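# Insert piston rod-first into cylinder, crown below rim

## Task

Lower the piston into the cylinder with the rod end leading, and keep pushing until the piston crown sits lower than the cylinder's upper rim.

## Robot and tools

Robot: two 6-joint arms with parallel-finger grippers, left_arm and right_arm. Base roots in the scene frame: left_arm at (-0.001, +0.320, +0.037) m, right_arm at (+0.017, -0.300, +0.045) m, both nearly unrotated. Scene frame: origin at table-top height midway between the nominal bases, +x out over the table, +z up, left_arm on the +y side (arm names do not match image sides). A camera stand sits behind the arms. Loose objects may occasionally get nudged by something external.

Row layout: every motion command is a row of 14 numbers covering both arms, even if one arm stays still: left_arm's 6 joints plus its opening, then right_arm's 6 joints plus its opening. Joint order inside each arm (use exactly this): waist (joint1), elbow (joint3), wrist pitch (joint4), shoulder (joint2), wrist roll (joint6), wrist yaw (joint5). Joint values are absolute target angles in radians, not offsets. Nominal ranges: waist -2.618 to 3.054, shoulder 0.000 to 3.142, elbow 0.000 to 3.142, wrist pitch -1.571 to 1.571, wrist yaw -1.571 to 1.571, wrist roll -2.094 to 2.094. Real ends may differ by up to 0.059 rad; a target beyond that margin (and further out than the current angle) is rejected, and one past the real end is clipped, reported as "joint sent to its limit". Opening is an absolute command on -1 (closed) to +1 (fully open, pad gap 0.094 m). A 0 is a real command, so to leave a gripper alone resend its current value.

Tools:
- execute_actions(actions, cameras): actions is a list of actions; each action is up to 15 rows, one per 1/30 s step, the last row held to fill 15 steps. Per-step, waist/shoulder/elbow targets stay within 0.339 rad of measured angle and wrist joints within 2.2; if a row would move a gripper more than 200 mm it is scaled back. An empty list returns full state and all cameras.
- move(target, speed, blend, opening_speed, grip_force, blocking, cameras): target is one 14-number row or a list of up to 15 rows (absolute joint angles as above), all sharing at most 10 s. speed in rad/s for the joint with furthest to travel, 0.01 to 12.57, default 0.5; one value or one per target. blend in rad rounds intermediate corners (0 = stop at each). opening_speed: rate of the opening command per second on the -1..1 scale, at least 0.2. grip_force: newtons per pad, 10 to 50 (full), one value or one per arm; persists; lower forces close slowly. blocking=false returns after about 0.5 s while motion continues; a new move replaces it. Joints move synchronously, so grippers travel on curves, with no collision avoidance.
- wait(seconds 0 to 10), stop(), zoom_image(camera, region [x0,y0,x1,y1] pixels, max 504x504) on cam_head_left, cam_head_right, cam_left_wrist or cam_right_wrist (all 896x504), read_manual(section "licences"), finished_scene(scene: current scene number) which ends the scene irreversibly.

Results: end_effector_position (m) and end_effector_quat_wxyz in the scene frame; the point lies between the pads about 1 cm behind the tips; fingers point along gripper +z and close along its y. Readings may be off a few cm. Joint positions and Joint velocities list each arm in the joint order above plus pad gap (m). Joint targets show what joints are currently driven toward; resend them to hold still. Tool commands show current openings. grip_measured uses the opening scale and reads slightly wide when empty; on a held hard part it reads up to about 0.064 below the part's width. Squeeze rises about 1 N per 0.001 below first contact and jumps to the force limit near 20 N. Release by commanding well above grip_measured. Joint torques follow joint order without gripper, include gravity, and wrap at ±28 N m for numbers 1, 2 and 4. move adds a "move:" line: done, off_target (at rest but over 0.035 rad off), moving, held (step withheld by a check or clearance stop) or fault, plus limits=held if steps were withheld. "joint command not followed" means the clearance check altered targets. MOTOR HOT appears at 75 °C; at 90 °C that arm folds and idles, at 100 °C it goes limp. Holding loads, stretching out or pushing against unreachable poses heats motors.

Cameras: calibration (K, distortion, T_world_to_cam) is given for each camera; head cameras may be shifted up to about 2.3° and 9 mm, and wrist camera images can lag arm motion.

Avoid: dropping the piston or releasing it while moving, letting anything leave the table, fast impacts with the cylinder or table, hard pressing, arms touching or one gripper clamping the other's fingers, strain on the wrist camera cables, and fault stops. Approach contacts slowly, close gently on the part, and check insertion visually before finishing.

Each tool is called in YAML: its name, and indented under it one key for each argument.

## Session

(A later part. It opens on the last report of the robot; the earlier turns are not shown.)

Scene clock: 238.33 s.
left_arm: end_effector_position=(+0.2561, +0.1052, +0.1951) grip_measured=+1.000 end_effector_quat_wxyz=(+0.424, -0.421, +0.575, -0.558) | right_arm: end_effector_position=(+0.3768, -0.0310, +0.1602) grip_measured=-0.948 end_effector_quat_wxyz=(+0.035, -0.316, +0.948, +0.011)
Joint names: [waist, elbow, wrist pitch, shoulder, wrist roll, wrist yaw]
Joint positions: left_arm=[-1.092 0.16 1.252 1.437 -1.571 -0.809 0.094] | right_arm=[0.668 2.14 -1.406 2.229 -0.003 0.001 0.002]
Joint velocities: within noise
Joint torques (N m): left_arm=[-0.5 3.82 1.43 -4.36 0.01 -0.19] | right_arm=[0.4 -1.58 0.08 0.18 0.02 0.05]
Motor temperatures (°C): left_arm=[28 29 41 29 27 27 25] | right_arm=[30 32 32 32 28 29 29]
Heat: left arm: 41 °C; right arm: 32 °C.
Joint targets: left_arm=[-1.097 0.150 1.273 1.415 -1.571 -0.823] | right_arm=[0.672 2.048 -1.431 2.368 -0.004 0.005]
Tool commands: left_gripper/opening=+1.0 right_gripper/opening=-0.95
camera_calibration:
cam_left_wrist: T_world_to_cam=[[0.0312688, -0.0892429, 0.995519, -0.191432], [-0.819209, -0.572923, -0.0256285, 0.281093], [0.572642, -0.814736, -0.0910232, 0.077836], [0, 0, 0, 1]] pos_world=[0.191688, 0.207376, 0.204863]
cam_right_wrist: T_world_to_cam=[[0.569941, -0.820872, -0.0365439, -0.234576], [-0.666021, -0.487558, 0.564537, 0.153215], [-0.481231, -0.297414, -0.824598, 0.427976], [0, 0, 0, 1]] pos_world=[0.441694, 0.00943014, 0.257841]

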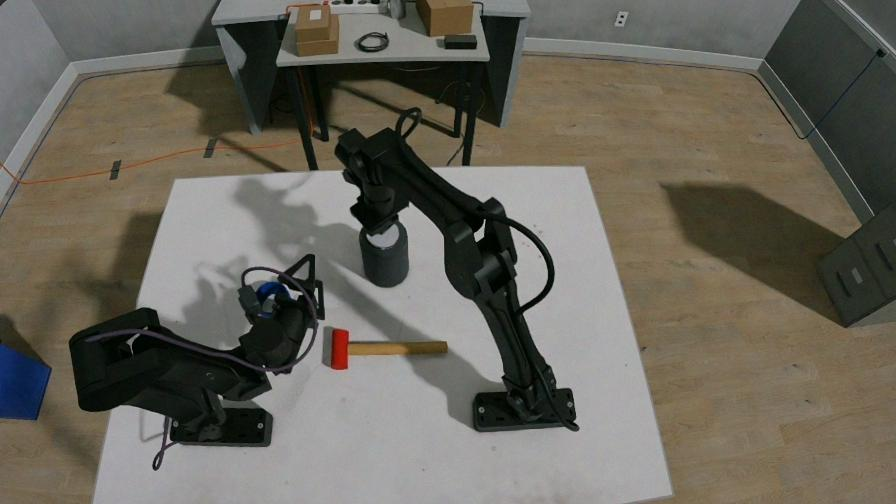

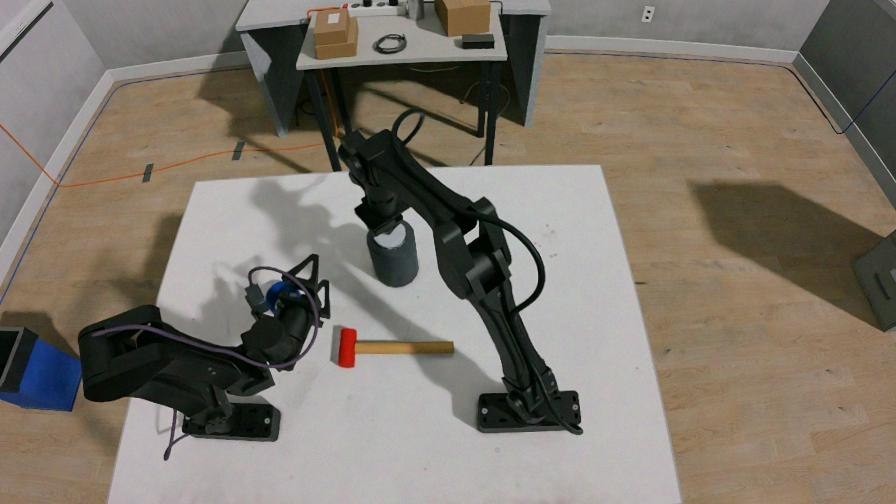

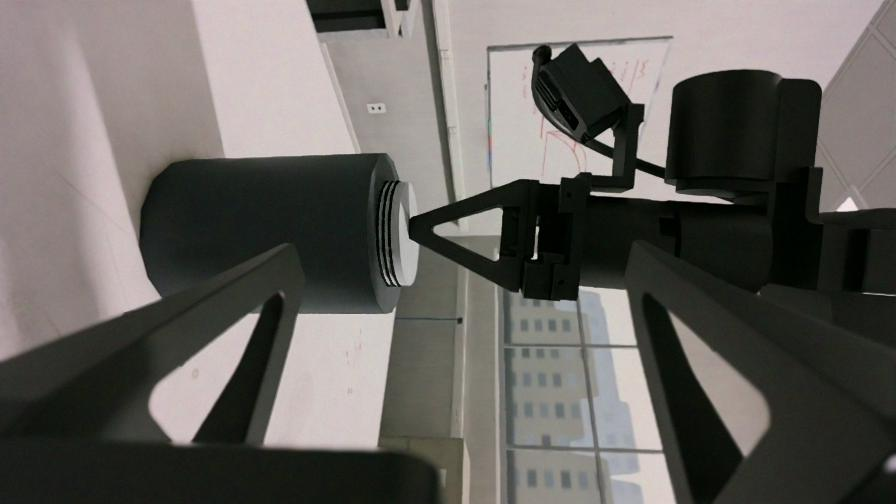

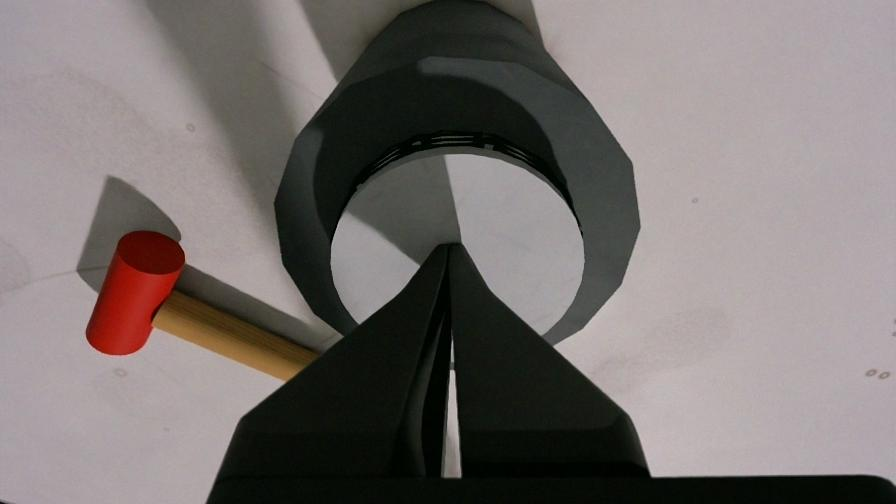

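zoom_image:
  camera: "cam_head_left"
  region: [230, 240, 340, 340]

zoom_image:
  camera: "cam_head_right"
  region: [240, 240, 350, 340]

zoom_image:
  camera: "cam_left_wrist"
  region: [376, 225, 406, 255]

Scaled by 4.582 from the camera's 896x504 image, which has a finer 1280x720 frame.

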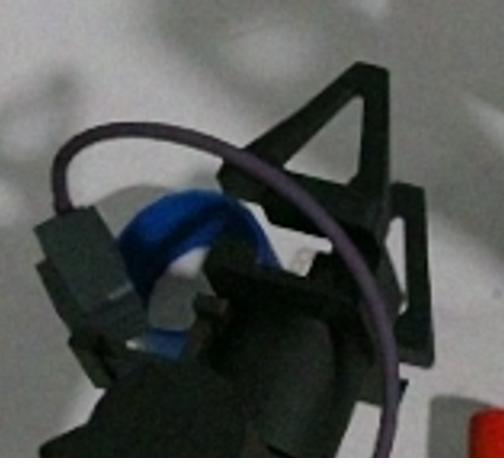

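Scaled by 4.582 from the camera's 896x504 image, which has a finer 1280x720 frame.

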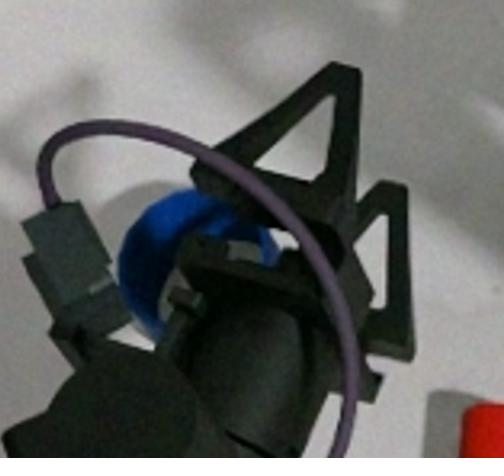

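Scaled by 16.800 from the camera's 896x504 image, which has a finer 1280x720 frame.

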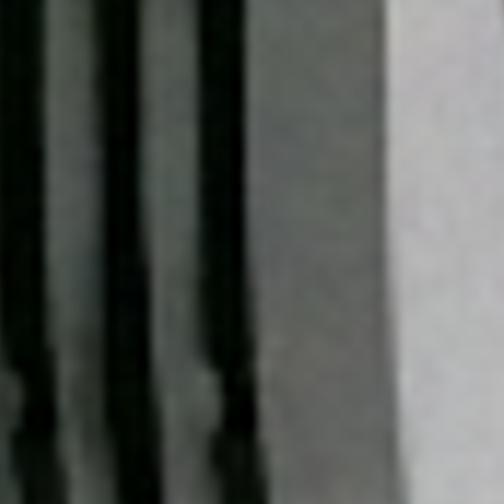

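move:
  target: [-1.097, 0.150, 1.273, 1.415, -1.571, -0.823, 1.0, 0.672, 2.005, -1.444, 2.433, -0.004, 0.005, -0.95]
  speed: 0.08
  cameras: ["cam_left_wrist", "cam_right_wrist"]

zoom_image:
  camera: "cam_left_wrist"
  region: [350, 130, 510, 330]

Scene clock: 244.27 s.
left_arm: end_effector_position=(+0.2561, +0.1052, +0.1951) grip_measured=+1.000 end_effector_quat_wxyz=(+0.424, -0.421, +0.575, -0.558) | right_arm: end_effector_position=(+0.3764, -0.0313, +0.1556) grip_measured=-0.948 end_effector_quat_wxyz=(+0.031, -0.316, +0.948, +0.010)
Joint names: [waist, elbow, wrist pitch, shoulder, wrist roll, wrist yaw]
Joint positions: left_arm=[-1.092 0.16 1.252 1.437 -1.571 -0.809 0.094] | right_arm=[0.668 2.135 -1.404 2.237 -0.003 0.001 0.002]
Joint torques (N m): left_arm=[-0.51 3.81 1.43 -4.34 0 -0.2] | right_arm=[0.4 -4.67 -0.09 5.82 0 0.05]
Heat: left arm: 41 °C; right arm: 32 °C.
Joint targets: left_arm=[-1.097 0.150 1.273 1.415 -1.571 -0.823] | right_arm=[0.672 2.005 -1.444 2.433 -0.004 0.005]
move: off_target (right_arm); right_arm: the shoulder is farthest, 0.196 rad from its target
camera_calibration:
cam_left_wrist: T_world_to_cam=[[0.0312688, -0.0892429, 0.995519, -0.191432], [-0.819209, -0.572923, -0.0256285, 0.281093], [0.572642, -0.814736, -0.0910232, 0.077836], [0, 0, 0, 1]] pos_world=[0.191688, 0.207376, 0.204863]
cam_right_wrist: T_world_to_cam=[[0.569616, -0.821116, -0.0361434, -0.23471], [-0.661356, -0.484012, 0.57301, 0.152478], [-0.488001, -0.302492, -0.818751, 0.425368], [0, 0, 0, 1]] pos_world=[0.442117, 0.00974696, 0.252416]
Images, in order (width x height): cam_left_wrist 896x504, cam_right_wrist 896x504.

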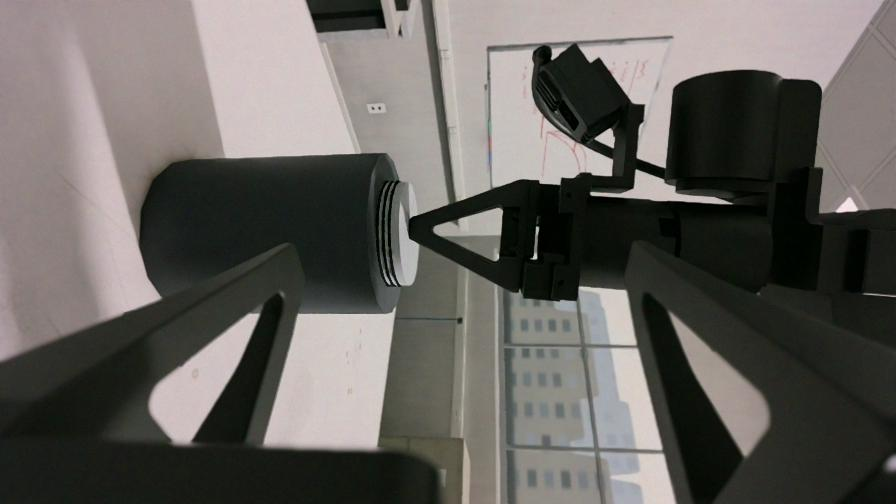

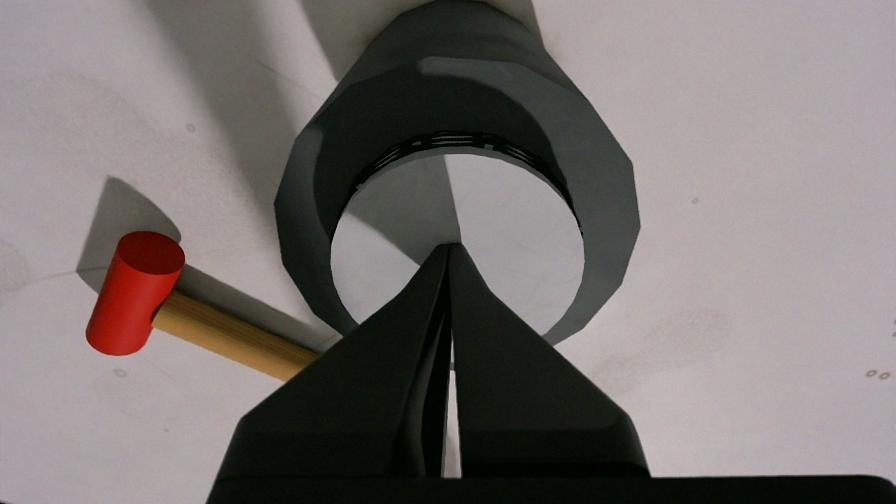

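Scaled by 2.520 from the camera's 896x504 image, which has a finer 1280x720 frame.

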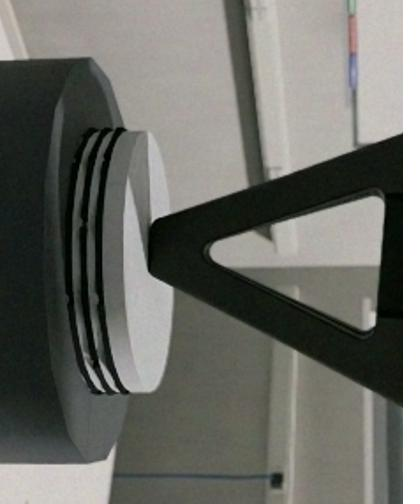

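move:
  target: [-0.288, 0.777, -0.643, 1.041, 0.0, 0.0, 1.0, 0.672, 2.276, -1.492, 2.253, -0.004, 0.005, -0.95]
  speed: 0.9
  cameras: ["cam_left_wrist", "cam_head_left", "cam_head_right"]

zoom_image:
  camera: "cam_head_left"
  region: [230, 250, 320, 340]

zoom_image:
  camera: "cam_head_right"
  region: [240, 250, 330, 340]

Scene clock: 250.97 s.
left_arm: end_effector_position=(+0.2764, +0.2375, +0.1646) grip_measured=+1.000 end_effector_quat_wxyz=(+0.306, +0.135, +0.941, -0.041) | right_arm: end_effector_position=(+0.3778, -0.0303, +0.1752) grip_measured=-0.948 end_effector_quat_wxyz=(+0.034, -0.316, +0.948, +0.011)
Joint names: [waist, elbow, wrist pitch, shoulder, wrist roll, wrist yaw]
Joint positions: left_arm=[-0.293 0.747 -0.631 1.06 -0.009 -0.014 0.094] | right_arm=[0.668 2.246 -1.488 2.257 -0.003 0.001 0.002]
Joint torques (N m): left_arm=[0.49 9.11 0.84 -3.03 0.09 0.1] | right_arm=[0.39 7.41 0.26 -12.37 0.02 0.04]
Heat: left arm: 41 °C; right arm: 32 °C.
Joint targets: left_arm=[-0.288 0.777 -0.643 1.041 0.000 0.000] | right_arm=[0.672 2.276 -1.492 2.253 -0.004 0.005]
move: done
camera_calibration:
cam_left_wrist: T_world_to_cam=[[-0.303298, -0.950242, -0.0710696, 0.322613], [-0.952681, 0.3008, 0.043807, 0.190625], [-0.0202495, 0.0809932, -0.996509, 0.271365], [0, 0, 0, 1]] pos_world=[0.284947, 0.227242, 0.284995]
Images, in order (width x height): cam_head_left 896x504, cam_head_right 896x504, cam_left_wrist 896x504.

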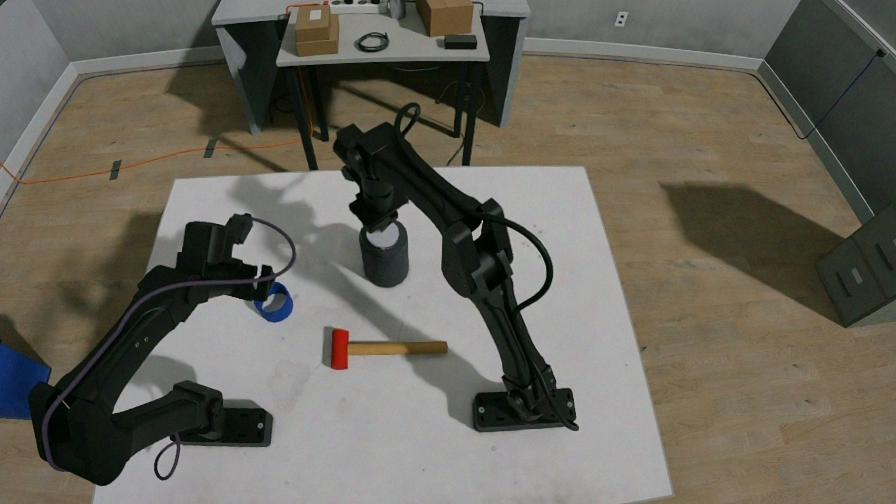

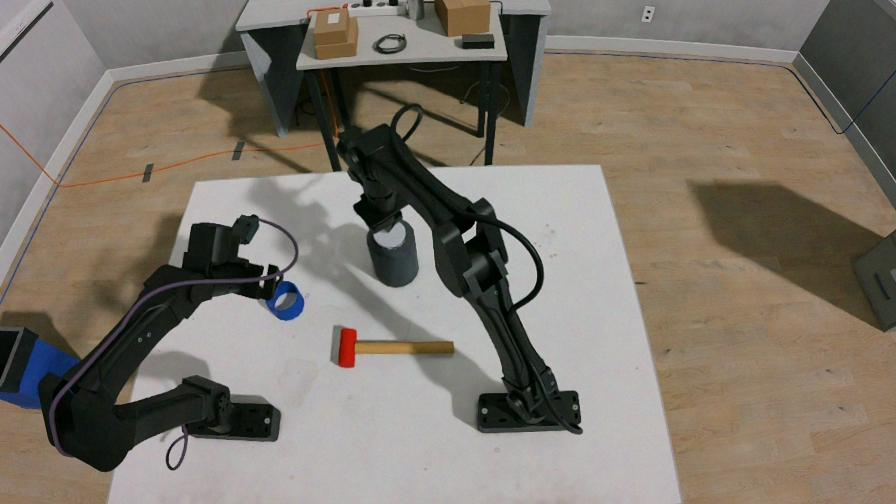

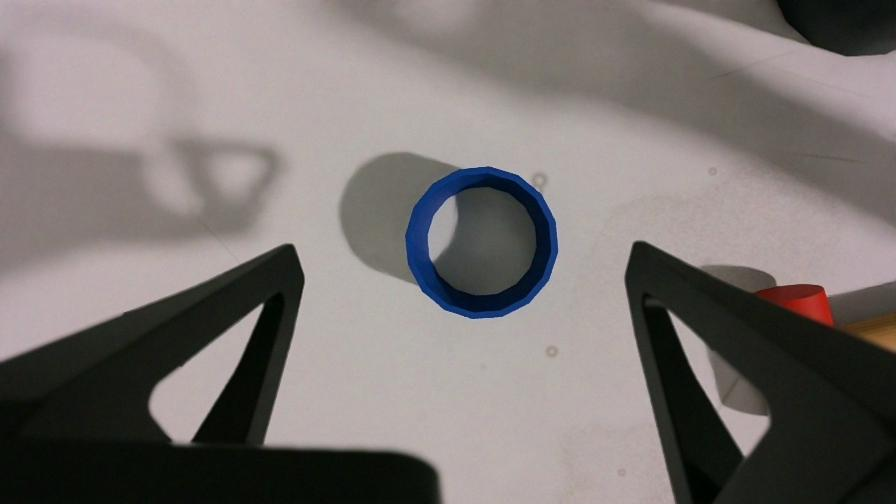

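Scaled by 5.600 from the camera's 896x504 image, which has a finer 1280x720 frame.

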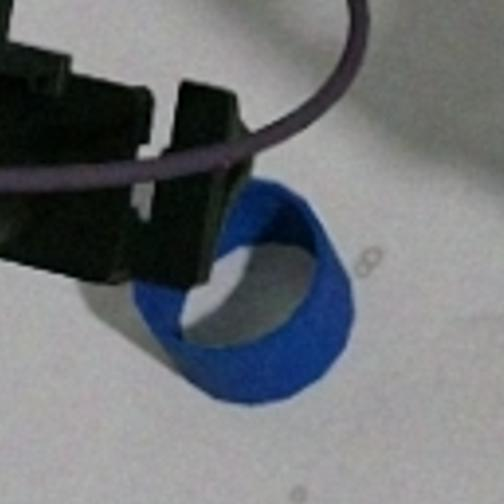

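Scaled by 5.600 from the camera's 896x504 image, which has a finer 1280x720 frame.

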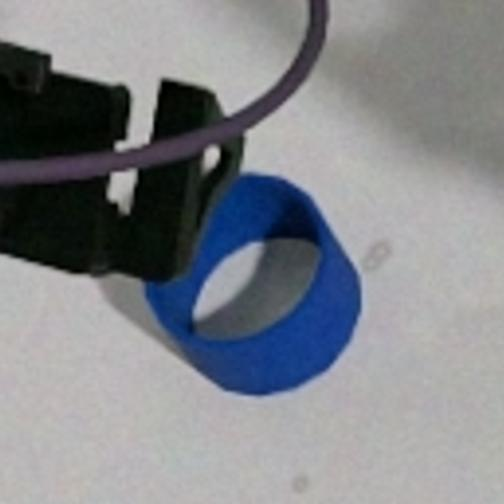

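zoom_image:
  camera: "cam_left_wrist"
  region: [390, 150, 580, 340]

zoom_image:
  camera: "cam_left_wrist"
  region: [440, 160, 560, 230]

Scaled by 2.653 from the camera's 896x504 image, which has a finer 1280x720 frame.

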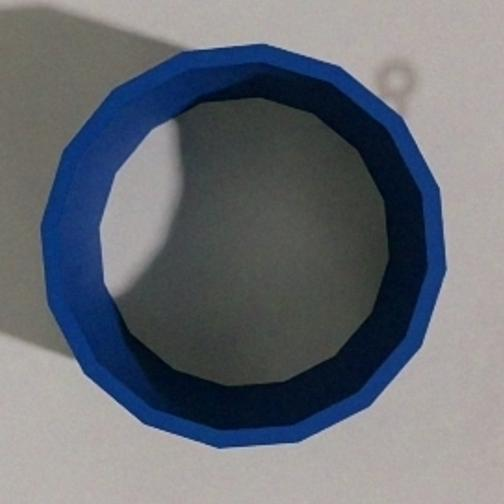

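Scaled by 4.200 from the camera's 896x504 image, which has a finer 1280x720 frame.

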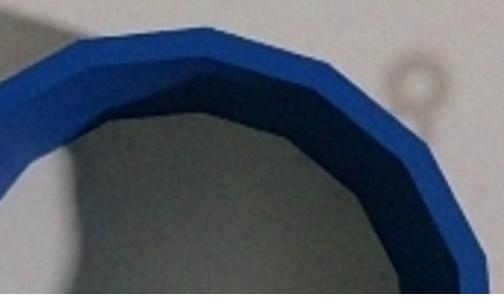

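move:
  target:
    - [-0.318, 0.601, -0.391, 1.265, 0.010, 0.012, 1.0, 0.672, 1.448, -0.718, 1.764, -0.004, 0.005, 0.95]
    - [-0.318, 0.601, -0.391, 1.265, 0.010, 0.012, 1.0, 0.672, 1.347, -0.602, 1.799, -0.004, 0.005, 0.95]
    - [-0.318, 0.601, -0.391, 1.265, 0.010, 0.012, 1.0, 0.672, 1.347, -0.602, 1.799, -0.004, 0.005, 0.3]
  speed: [0.6, 0.2, 0.2]
  opening_speed: 1.0
  cameras: ["all"]

zoom_image:
  camera: "cam_right_wrist"
  region: [270, 50, 650, 450]

zoom_image:
  camera: "cam_left_wrist"
  region: [250, 150, 680, 500]

Scene clock: 286.13 s.
left_arm: end_effector_position=(+0.2765, +0.2299, +0.0871) grip_measured=+1.000 end_effector_quat_wxyz=(+0.248, +0.153, +0.956, -0.039) | right_arm: end_effector_position=(+0.3775, -0.0307, +0.1525) grip_measured=+0.453 end_effector_quat_wxyz=(+0.242, -0.306, +0.918, +0.079)
Joint names: [waist, elbow, wrist pitch, shoulder, wrist roll, wrist yaw]
Joint positions: left_arm=[-0.311 0.609 -0.413 1.259 0.001 -0.002 0.094] | right_arm=[0.668 1.36 -0.617 1.8 -0.003 0.001 0.068]
Joint torques (N m): left_arm=[-0.65 5.72 1 -2.32 0.1 0.13] | right_arm=[0.35 4.89 1.33 -9.03 0.01 0.05]
Heat: left arm: 39 °C; right arm: 34 °C.
Joint targets: left_arm=[-0.318 0.601 -0.391 1.265 0.010 0.012] | right_arm=[0.672 1.347 -0.602 1.799 -0.004 0.005]
move: done
camera_calibration:
cam_left_wrist: T_world_to_cam=[[-0.341926, -0.937538, -0.0641046, 0.317041], [-0.930408, 0.328163, 0.163251, 0.173673], [-0.132017, 0.115463, -0.9845, 0.216723], [0, 0, 0, 1]] pos_world=[0.298602, 0.215221, 0.205335]
cam_right_wrist: T_world_to_cam=[[0.584927, -0.80975, -0.0465316, -0.238797], [-0.795837, -0.584057, 0.159751, 0.266005], [-0.156535, -0.056411, -0.98606, 0.331539], [0, 0, 0, 1]] pos_world=[0.403273, -0.0193018, 0.273311]

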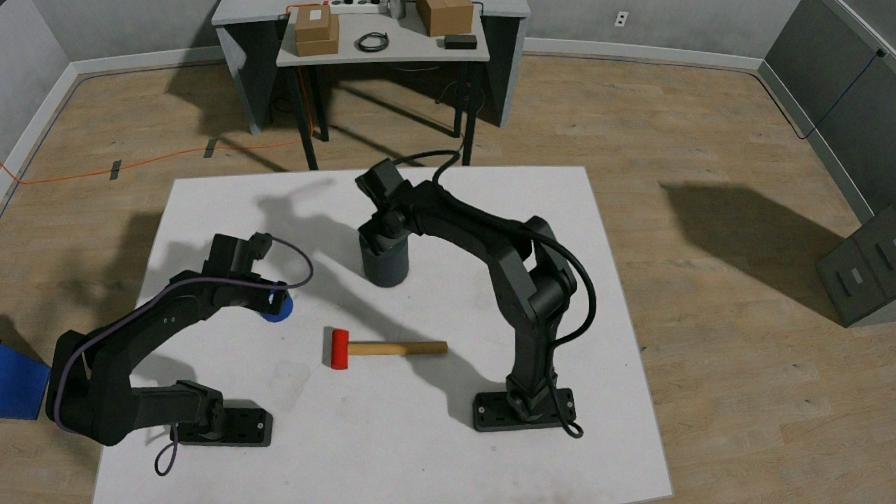

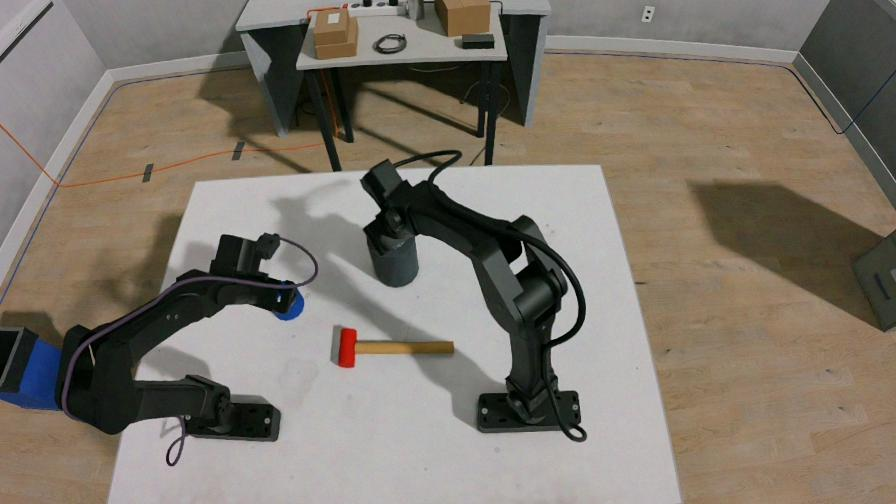

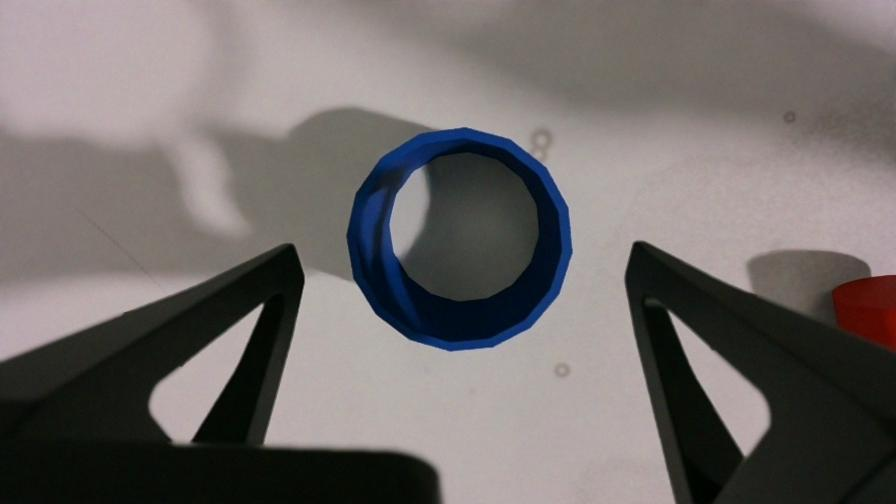

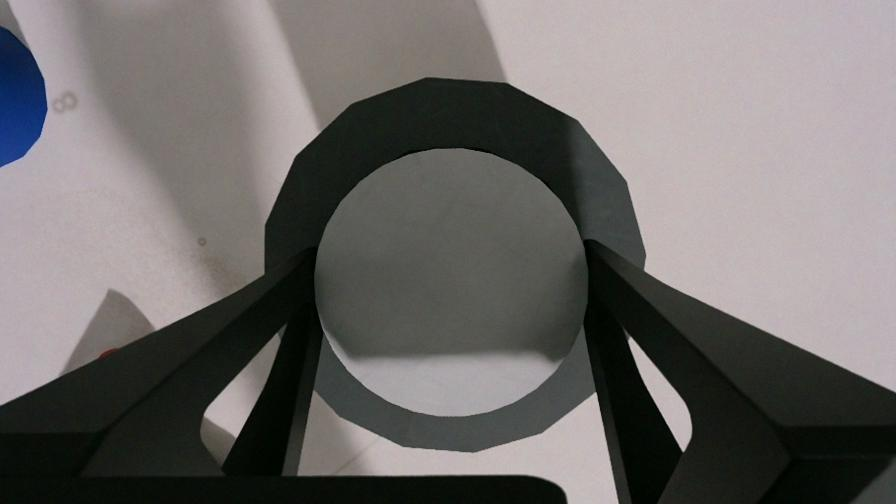

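Scaled by 1.260 from the camera's 896x504 image, which has a finer 1280x720 frame.

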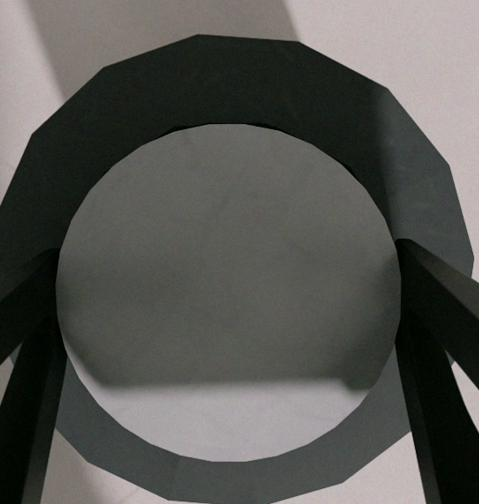

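Scaled by 1.172 from the camera's 896x504 image, which has a finer 1280x720 frame.

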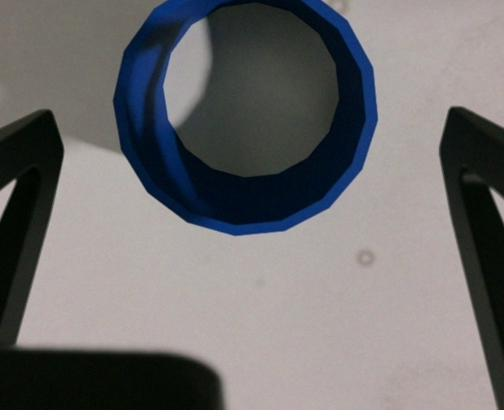

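move:
  target:
    - [-0.318, 0.601, -0.391, 1.265, 0.010, 0.012, 1.0, 0.672, 1.426, -0.600, 1.785, -0.004, 0.005, 0.3]
    - [-0.318, 0.601, -0.391, 1.265, 0.010, 0.012, 1.0, 0.672, 1.475, -0.6615, 1.742, -0.004, 0.005, 0.3]
    - [-0.318, 0.444, -0.047, 1.441, 0.010, 0.012, 1.0, 0.672, 1.547, -0.7397, 1.724, -0.004, 0.005, 0.3]
  speed: [0.15, 0.15, 0.4]
  blend: [0.01, 0.01, 0]
  cameras: ["cam_right_wrist", "cam_left_wrist", "cam_head_left"]

zoom_image:
  camera: "cam_head_left"
  region: [330, 140, 470, 300]

Scene clock: 293.37 s.
left_arm: end_effector_position=(+0.2782, +0.2293, +0.0289) grip_measured=+1.000 end_effector_quat_wxyz=(+0.253, +0.153, +0.954, -0.039) | right_arm: end_effector_position=(+0.3756, -0.0321, +0.1900) grip_measured=+0.453 end_effector_quat_wxyz=(+0.237, -0.306, +0.919, +0.077)
Joint names: [waist, elbow, wrist pitch, shoulder, wrist roll, wrist yaw]
Joint positions: left_arm=[-0.311 0.45 -0.07 1.432 0.001 -0.002 0.094] | right_arm=[0.668 1.493 -0.779 1.781 -0.003 0.001 0.068]
Joint torques (N m): left_arm=[-0.64 4.9 1.03 -2.81 0.1 0.12] | right_arm=[0.43 10.11 1.6 -14.37 0 0.05]
Heat: left arm: 39 °C; right arm: 34 °C.
Joint targets: left_arm=[-0.318 0.444 -0.047 1.441 0.010 0.012] | right_arm=[0.672 1.547 -0.740 1.724 -0.004 0.005]
move: off_target (right_arm); right_arm: the shoulder is farthest, 0.057 rad from its target
camera_calibration:
cam_left_wrist: T_world_to_cam=[[-0.341176, -0.937785, -0.0644871, 0.313223], [-0.932139, 0.328673, 0.15196, 0.185523], [-0.121311, 0.111956, -0.986281, 0.157577], [0, 0, 0, 1]] pos_world=[0.298914, 0.215118, 0.147422]
cam_right_wrist: T_world_to_cam=[[0.584517, -0.810057, -0.0463356, -0.237009], [-0.794442, -0.582989, 0.170251, 0.255175], [-0.164926, -0.0627038, -0.984311, 0.370742], [0, 0, 0, 1]] pos_world=[0.402403, -0.0199795, 0.3105]
Images, in order (width x height): cam_head_left 896x504, cam_left_wrist 896x504, cam_right_wrist 896x504.

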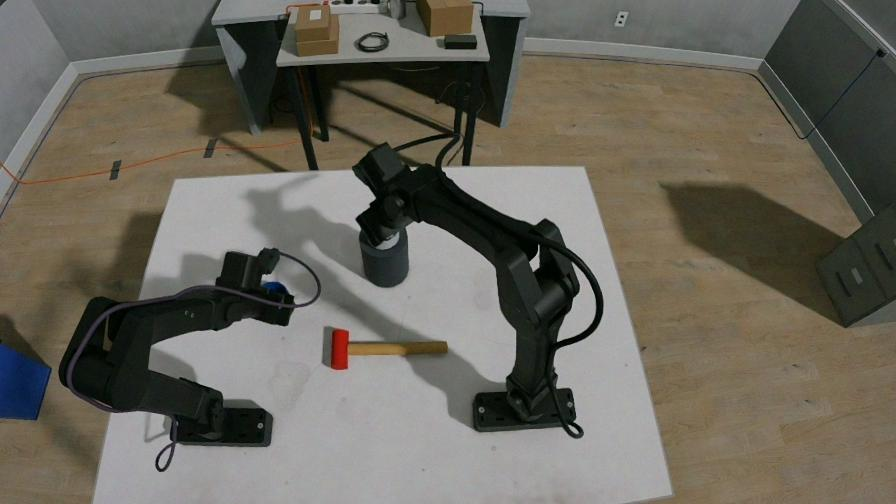

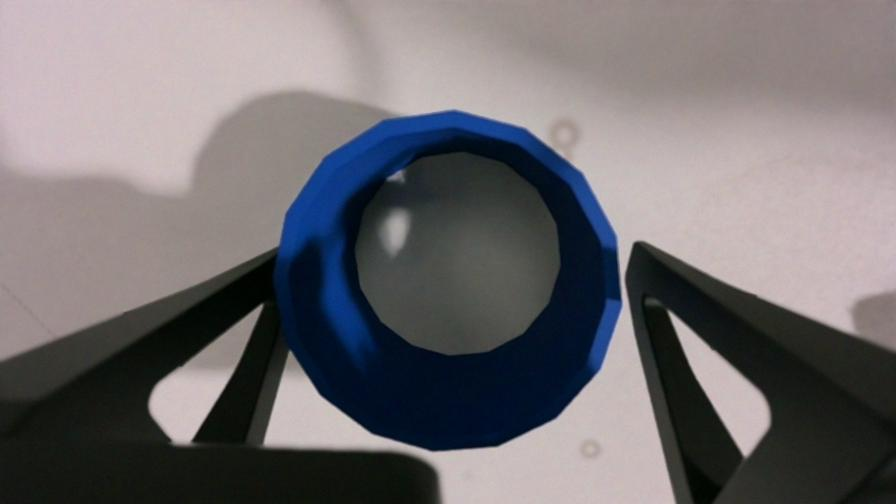

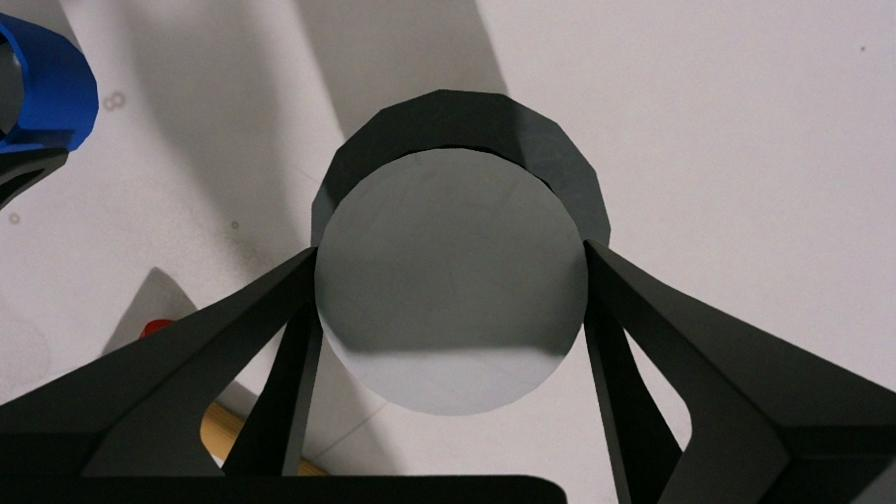

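Scaled by 3.150 from the camera's 896x504 image, which has a finer 1280x720 frame.

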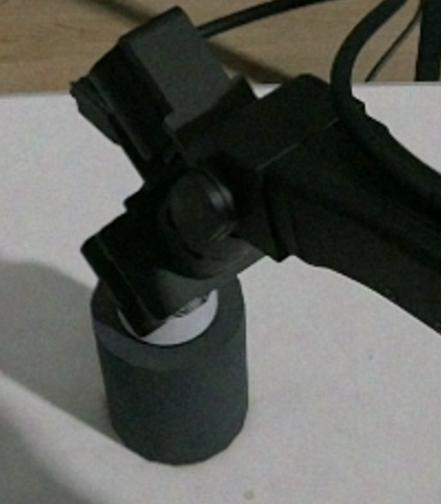

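move:
  target:
    - [-0.318, 0.444, -0.047, 1.441, 0.010, 0.012, 1.0, 0.672, 2.201, -1.275, 1.895, -0.004, 0.005, 0.3]
    - [-0.318, 0.444, -0.047, 1.441, 0.010, 0.012, 0.5, 0.45, 2.201, -1.275, 1.895, -0.004, 0.005, 0.3]
    - [-0.318, 1.036, -0.887, 1.164, 0.010, 0.012, 0.5, 0.25, 2.201, -1.275, 1.895, -0.004, 0.005, 0.3]
  speed: [0.4, 0.3, 0.5]
  opening_speed: 1.0
  grip_force: [30, 50]
  cameras: ["all"]

zoom_image:
  camera: "cam_left_wrist"
  region: [230, 80, 680, 480]

zoom_image:
  camera: "cam_head_left"
  region: [330, 140, 530, 300]

zoom_image:
  camera: "cam_head_right"
  region: [330, 140, 530, 300]

Scene clock: 303.57 s.
left_arm: end_effector_position=(+0.2759, +0.2300, +0.1924) grip_measured=+0.714 end_effector_quat_wxyz=(+0.239, +0.154, +0.958, -0.037) | right_arm: end_effector_position=(+0.4548, -0.1996, +0.3148) grip_measured=+0.453 end_effector_quat_wxyz=(+0.251, -0.110, +0.961, +0.027)
Joint names: [waist, elbow, wrist pitch, shoulder, wrist roll, wrist yaw]
Joint positions: left_arm=[-0.311 1.001 -0.893 1.189 0.002 -0.001 0.081] | right_arm=[0.253 2.153 -1.314 1.898 -0.003 0.002 0.068]
Joint torques (N m): left_arm=[-0.64 9.31 0.84 -4.34 0.1 0.12] | right_arm=[-0.16 8.94 1.62 -9.59 0 0.02]
Heat: left arm: 39 °C; right arm: 34 °C.
Joint targets: left_arm=[-0.318 1.036 -0.887 1.164 0.010 0.012] | right_arm=[0.250 2.201 -1.275 1.895 -0.004 0.005]
grip_force (N): 30, 50
move: off_target (right_arm); right_arm: the elbow is farthest, 0.048 rad from its target
camera_calibration:
cam_left_wrist: T_world_to_cam=[[-0.343517, -0.937008, -0.0633404, 0.323863], [-0.927296, 0.32773, 0.180874, 0.151609], [-0.148721, 0.120869, -0.981465, 0.323054], [0, 0, 0, 1]] pos_world=[0.299884, 0.214728, 0.310157]
cam_right_wrist: T_world_to_cam=[[0.207534, -0.977157, -0.0457574, -0.275302], [-0.963622, -0.212265, 0.162405, 0.352644], [-0.168408, 0.0103882, -0.985663, 0.512729], [0, 0, 0, 1]] pos_world=[0.483298, -0.199486, 0.435509]

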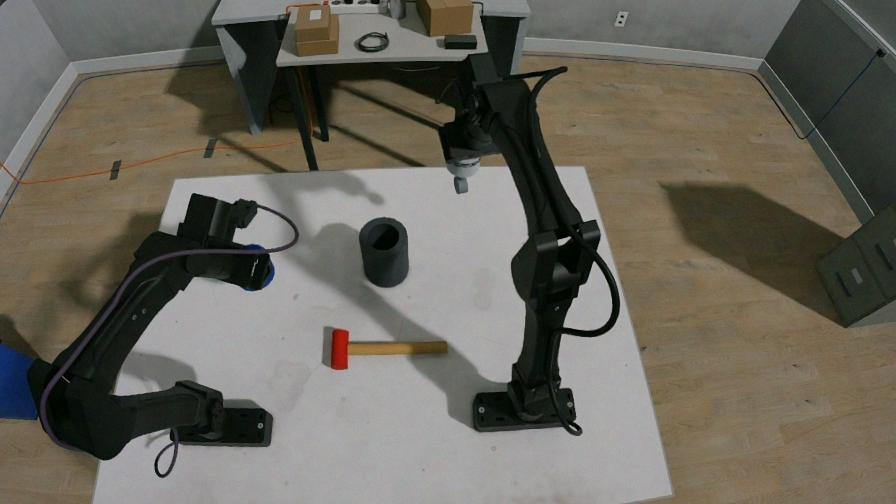

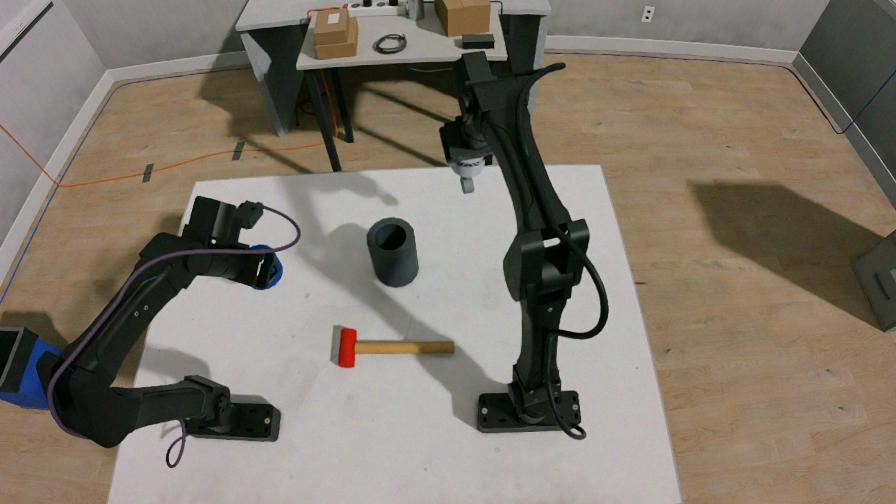

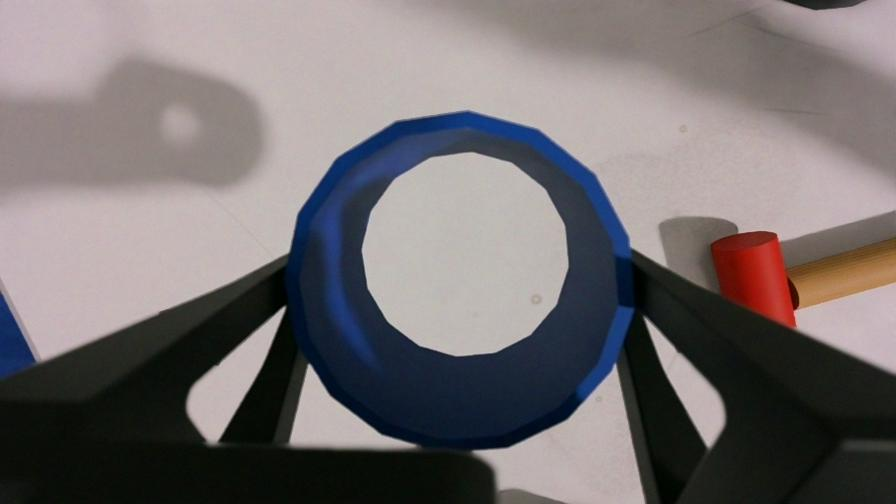

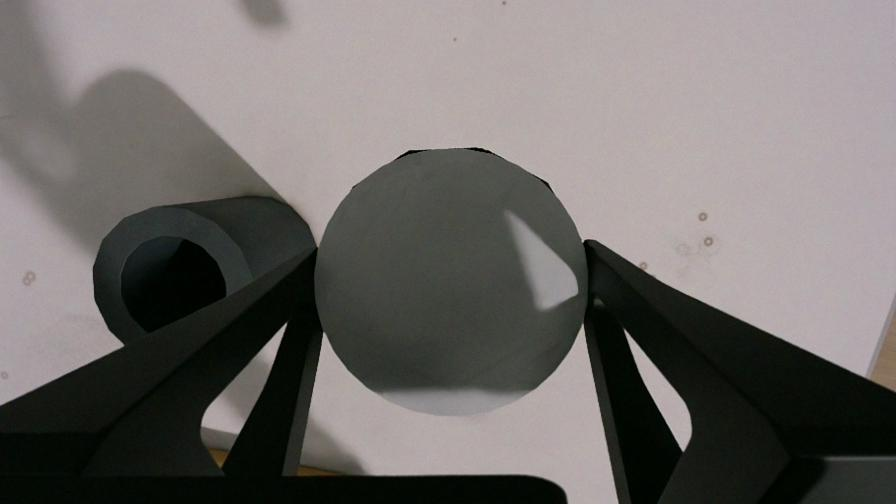

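Scaled by 1.120 from the camera's 896x504 image, which has a finer 1280x720 frame.

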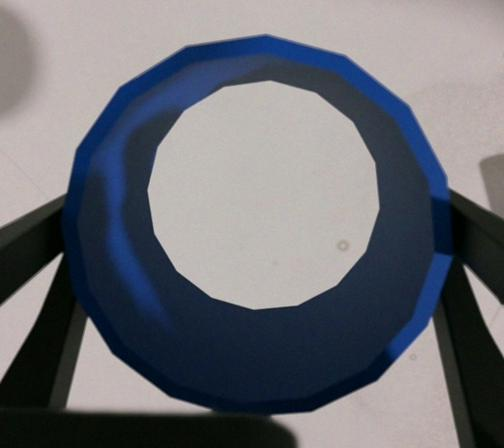

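Scaled by 2.520 from the camera's 896x504 image, which has a finer 1280x720 frame.

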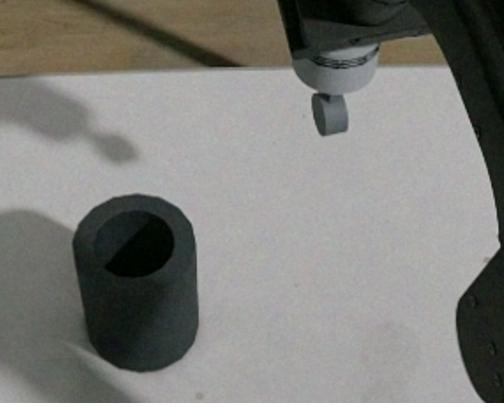

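Scaled by 2.520 from the camera's 896x504 image, which has a finer 1280x720 frame.

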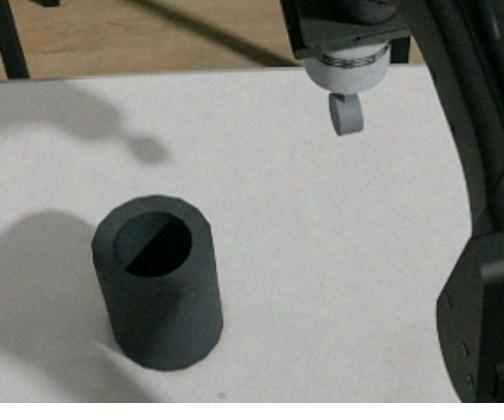

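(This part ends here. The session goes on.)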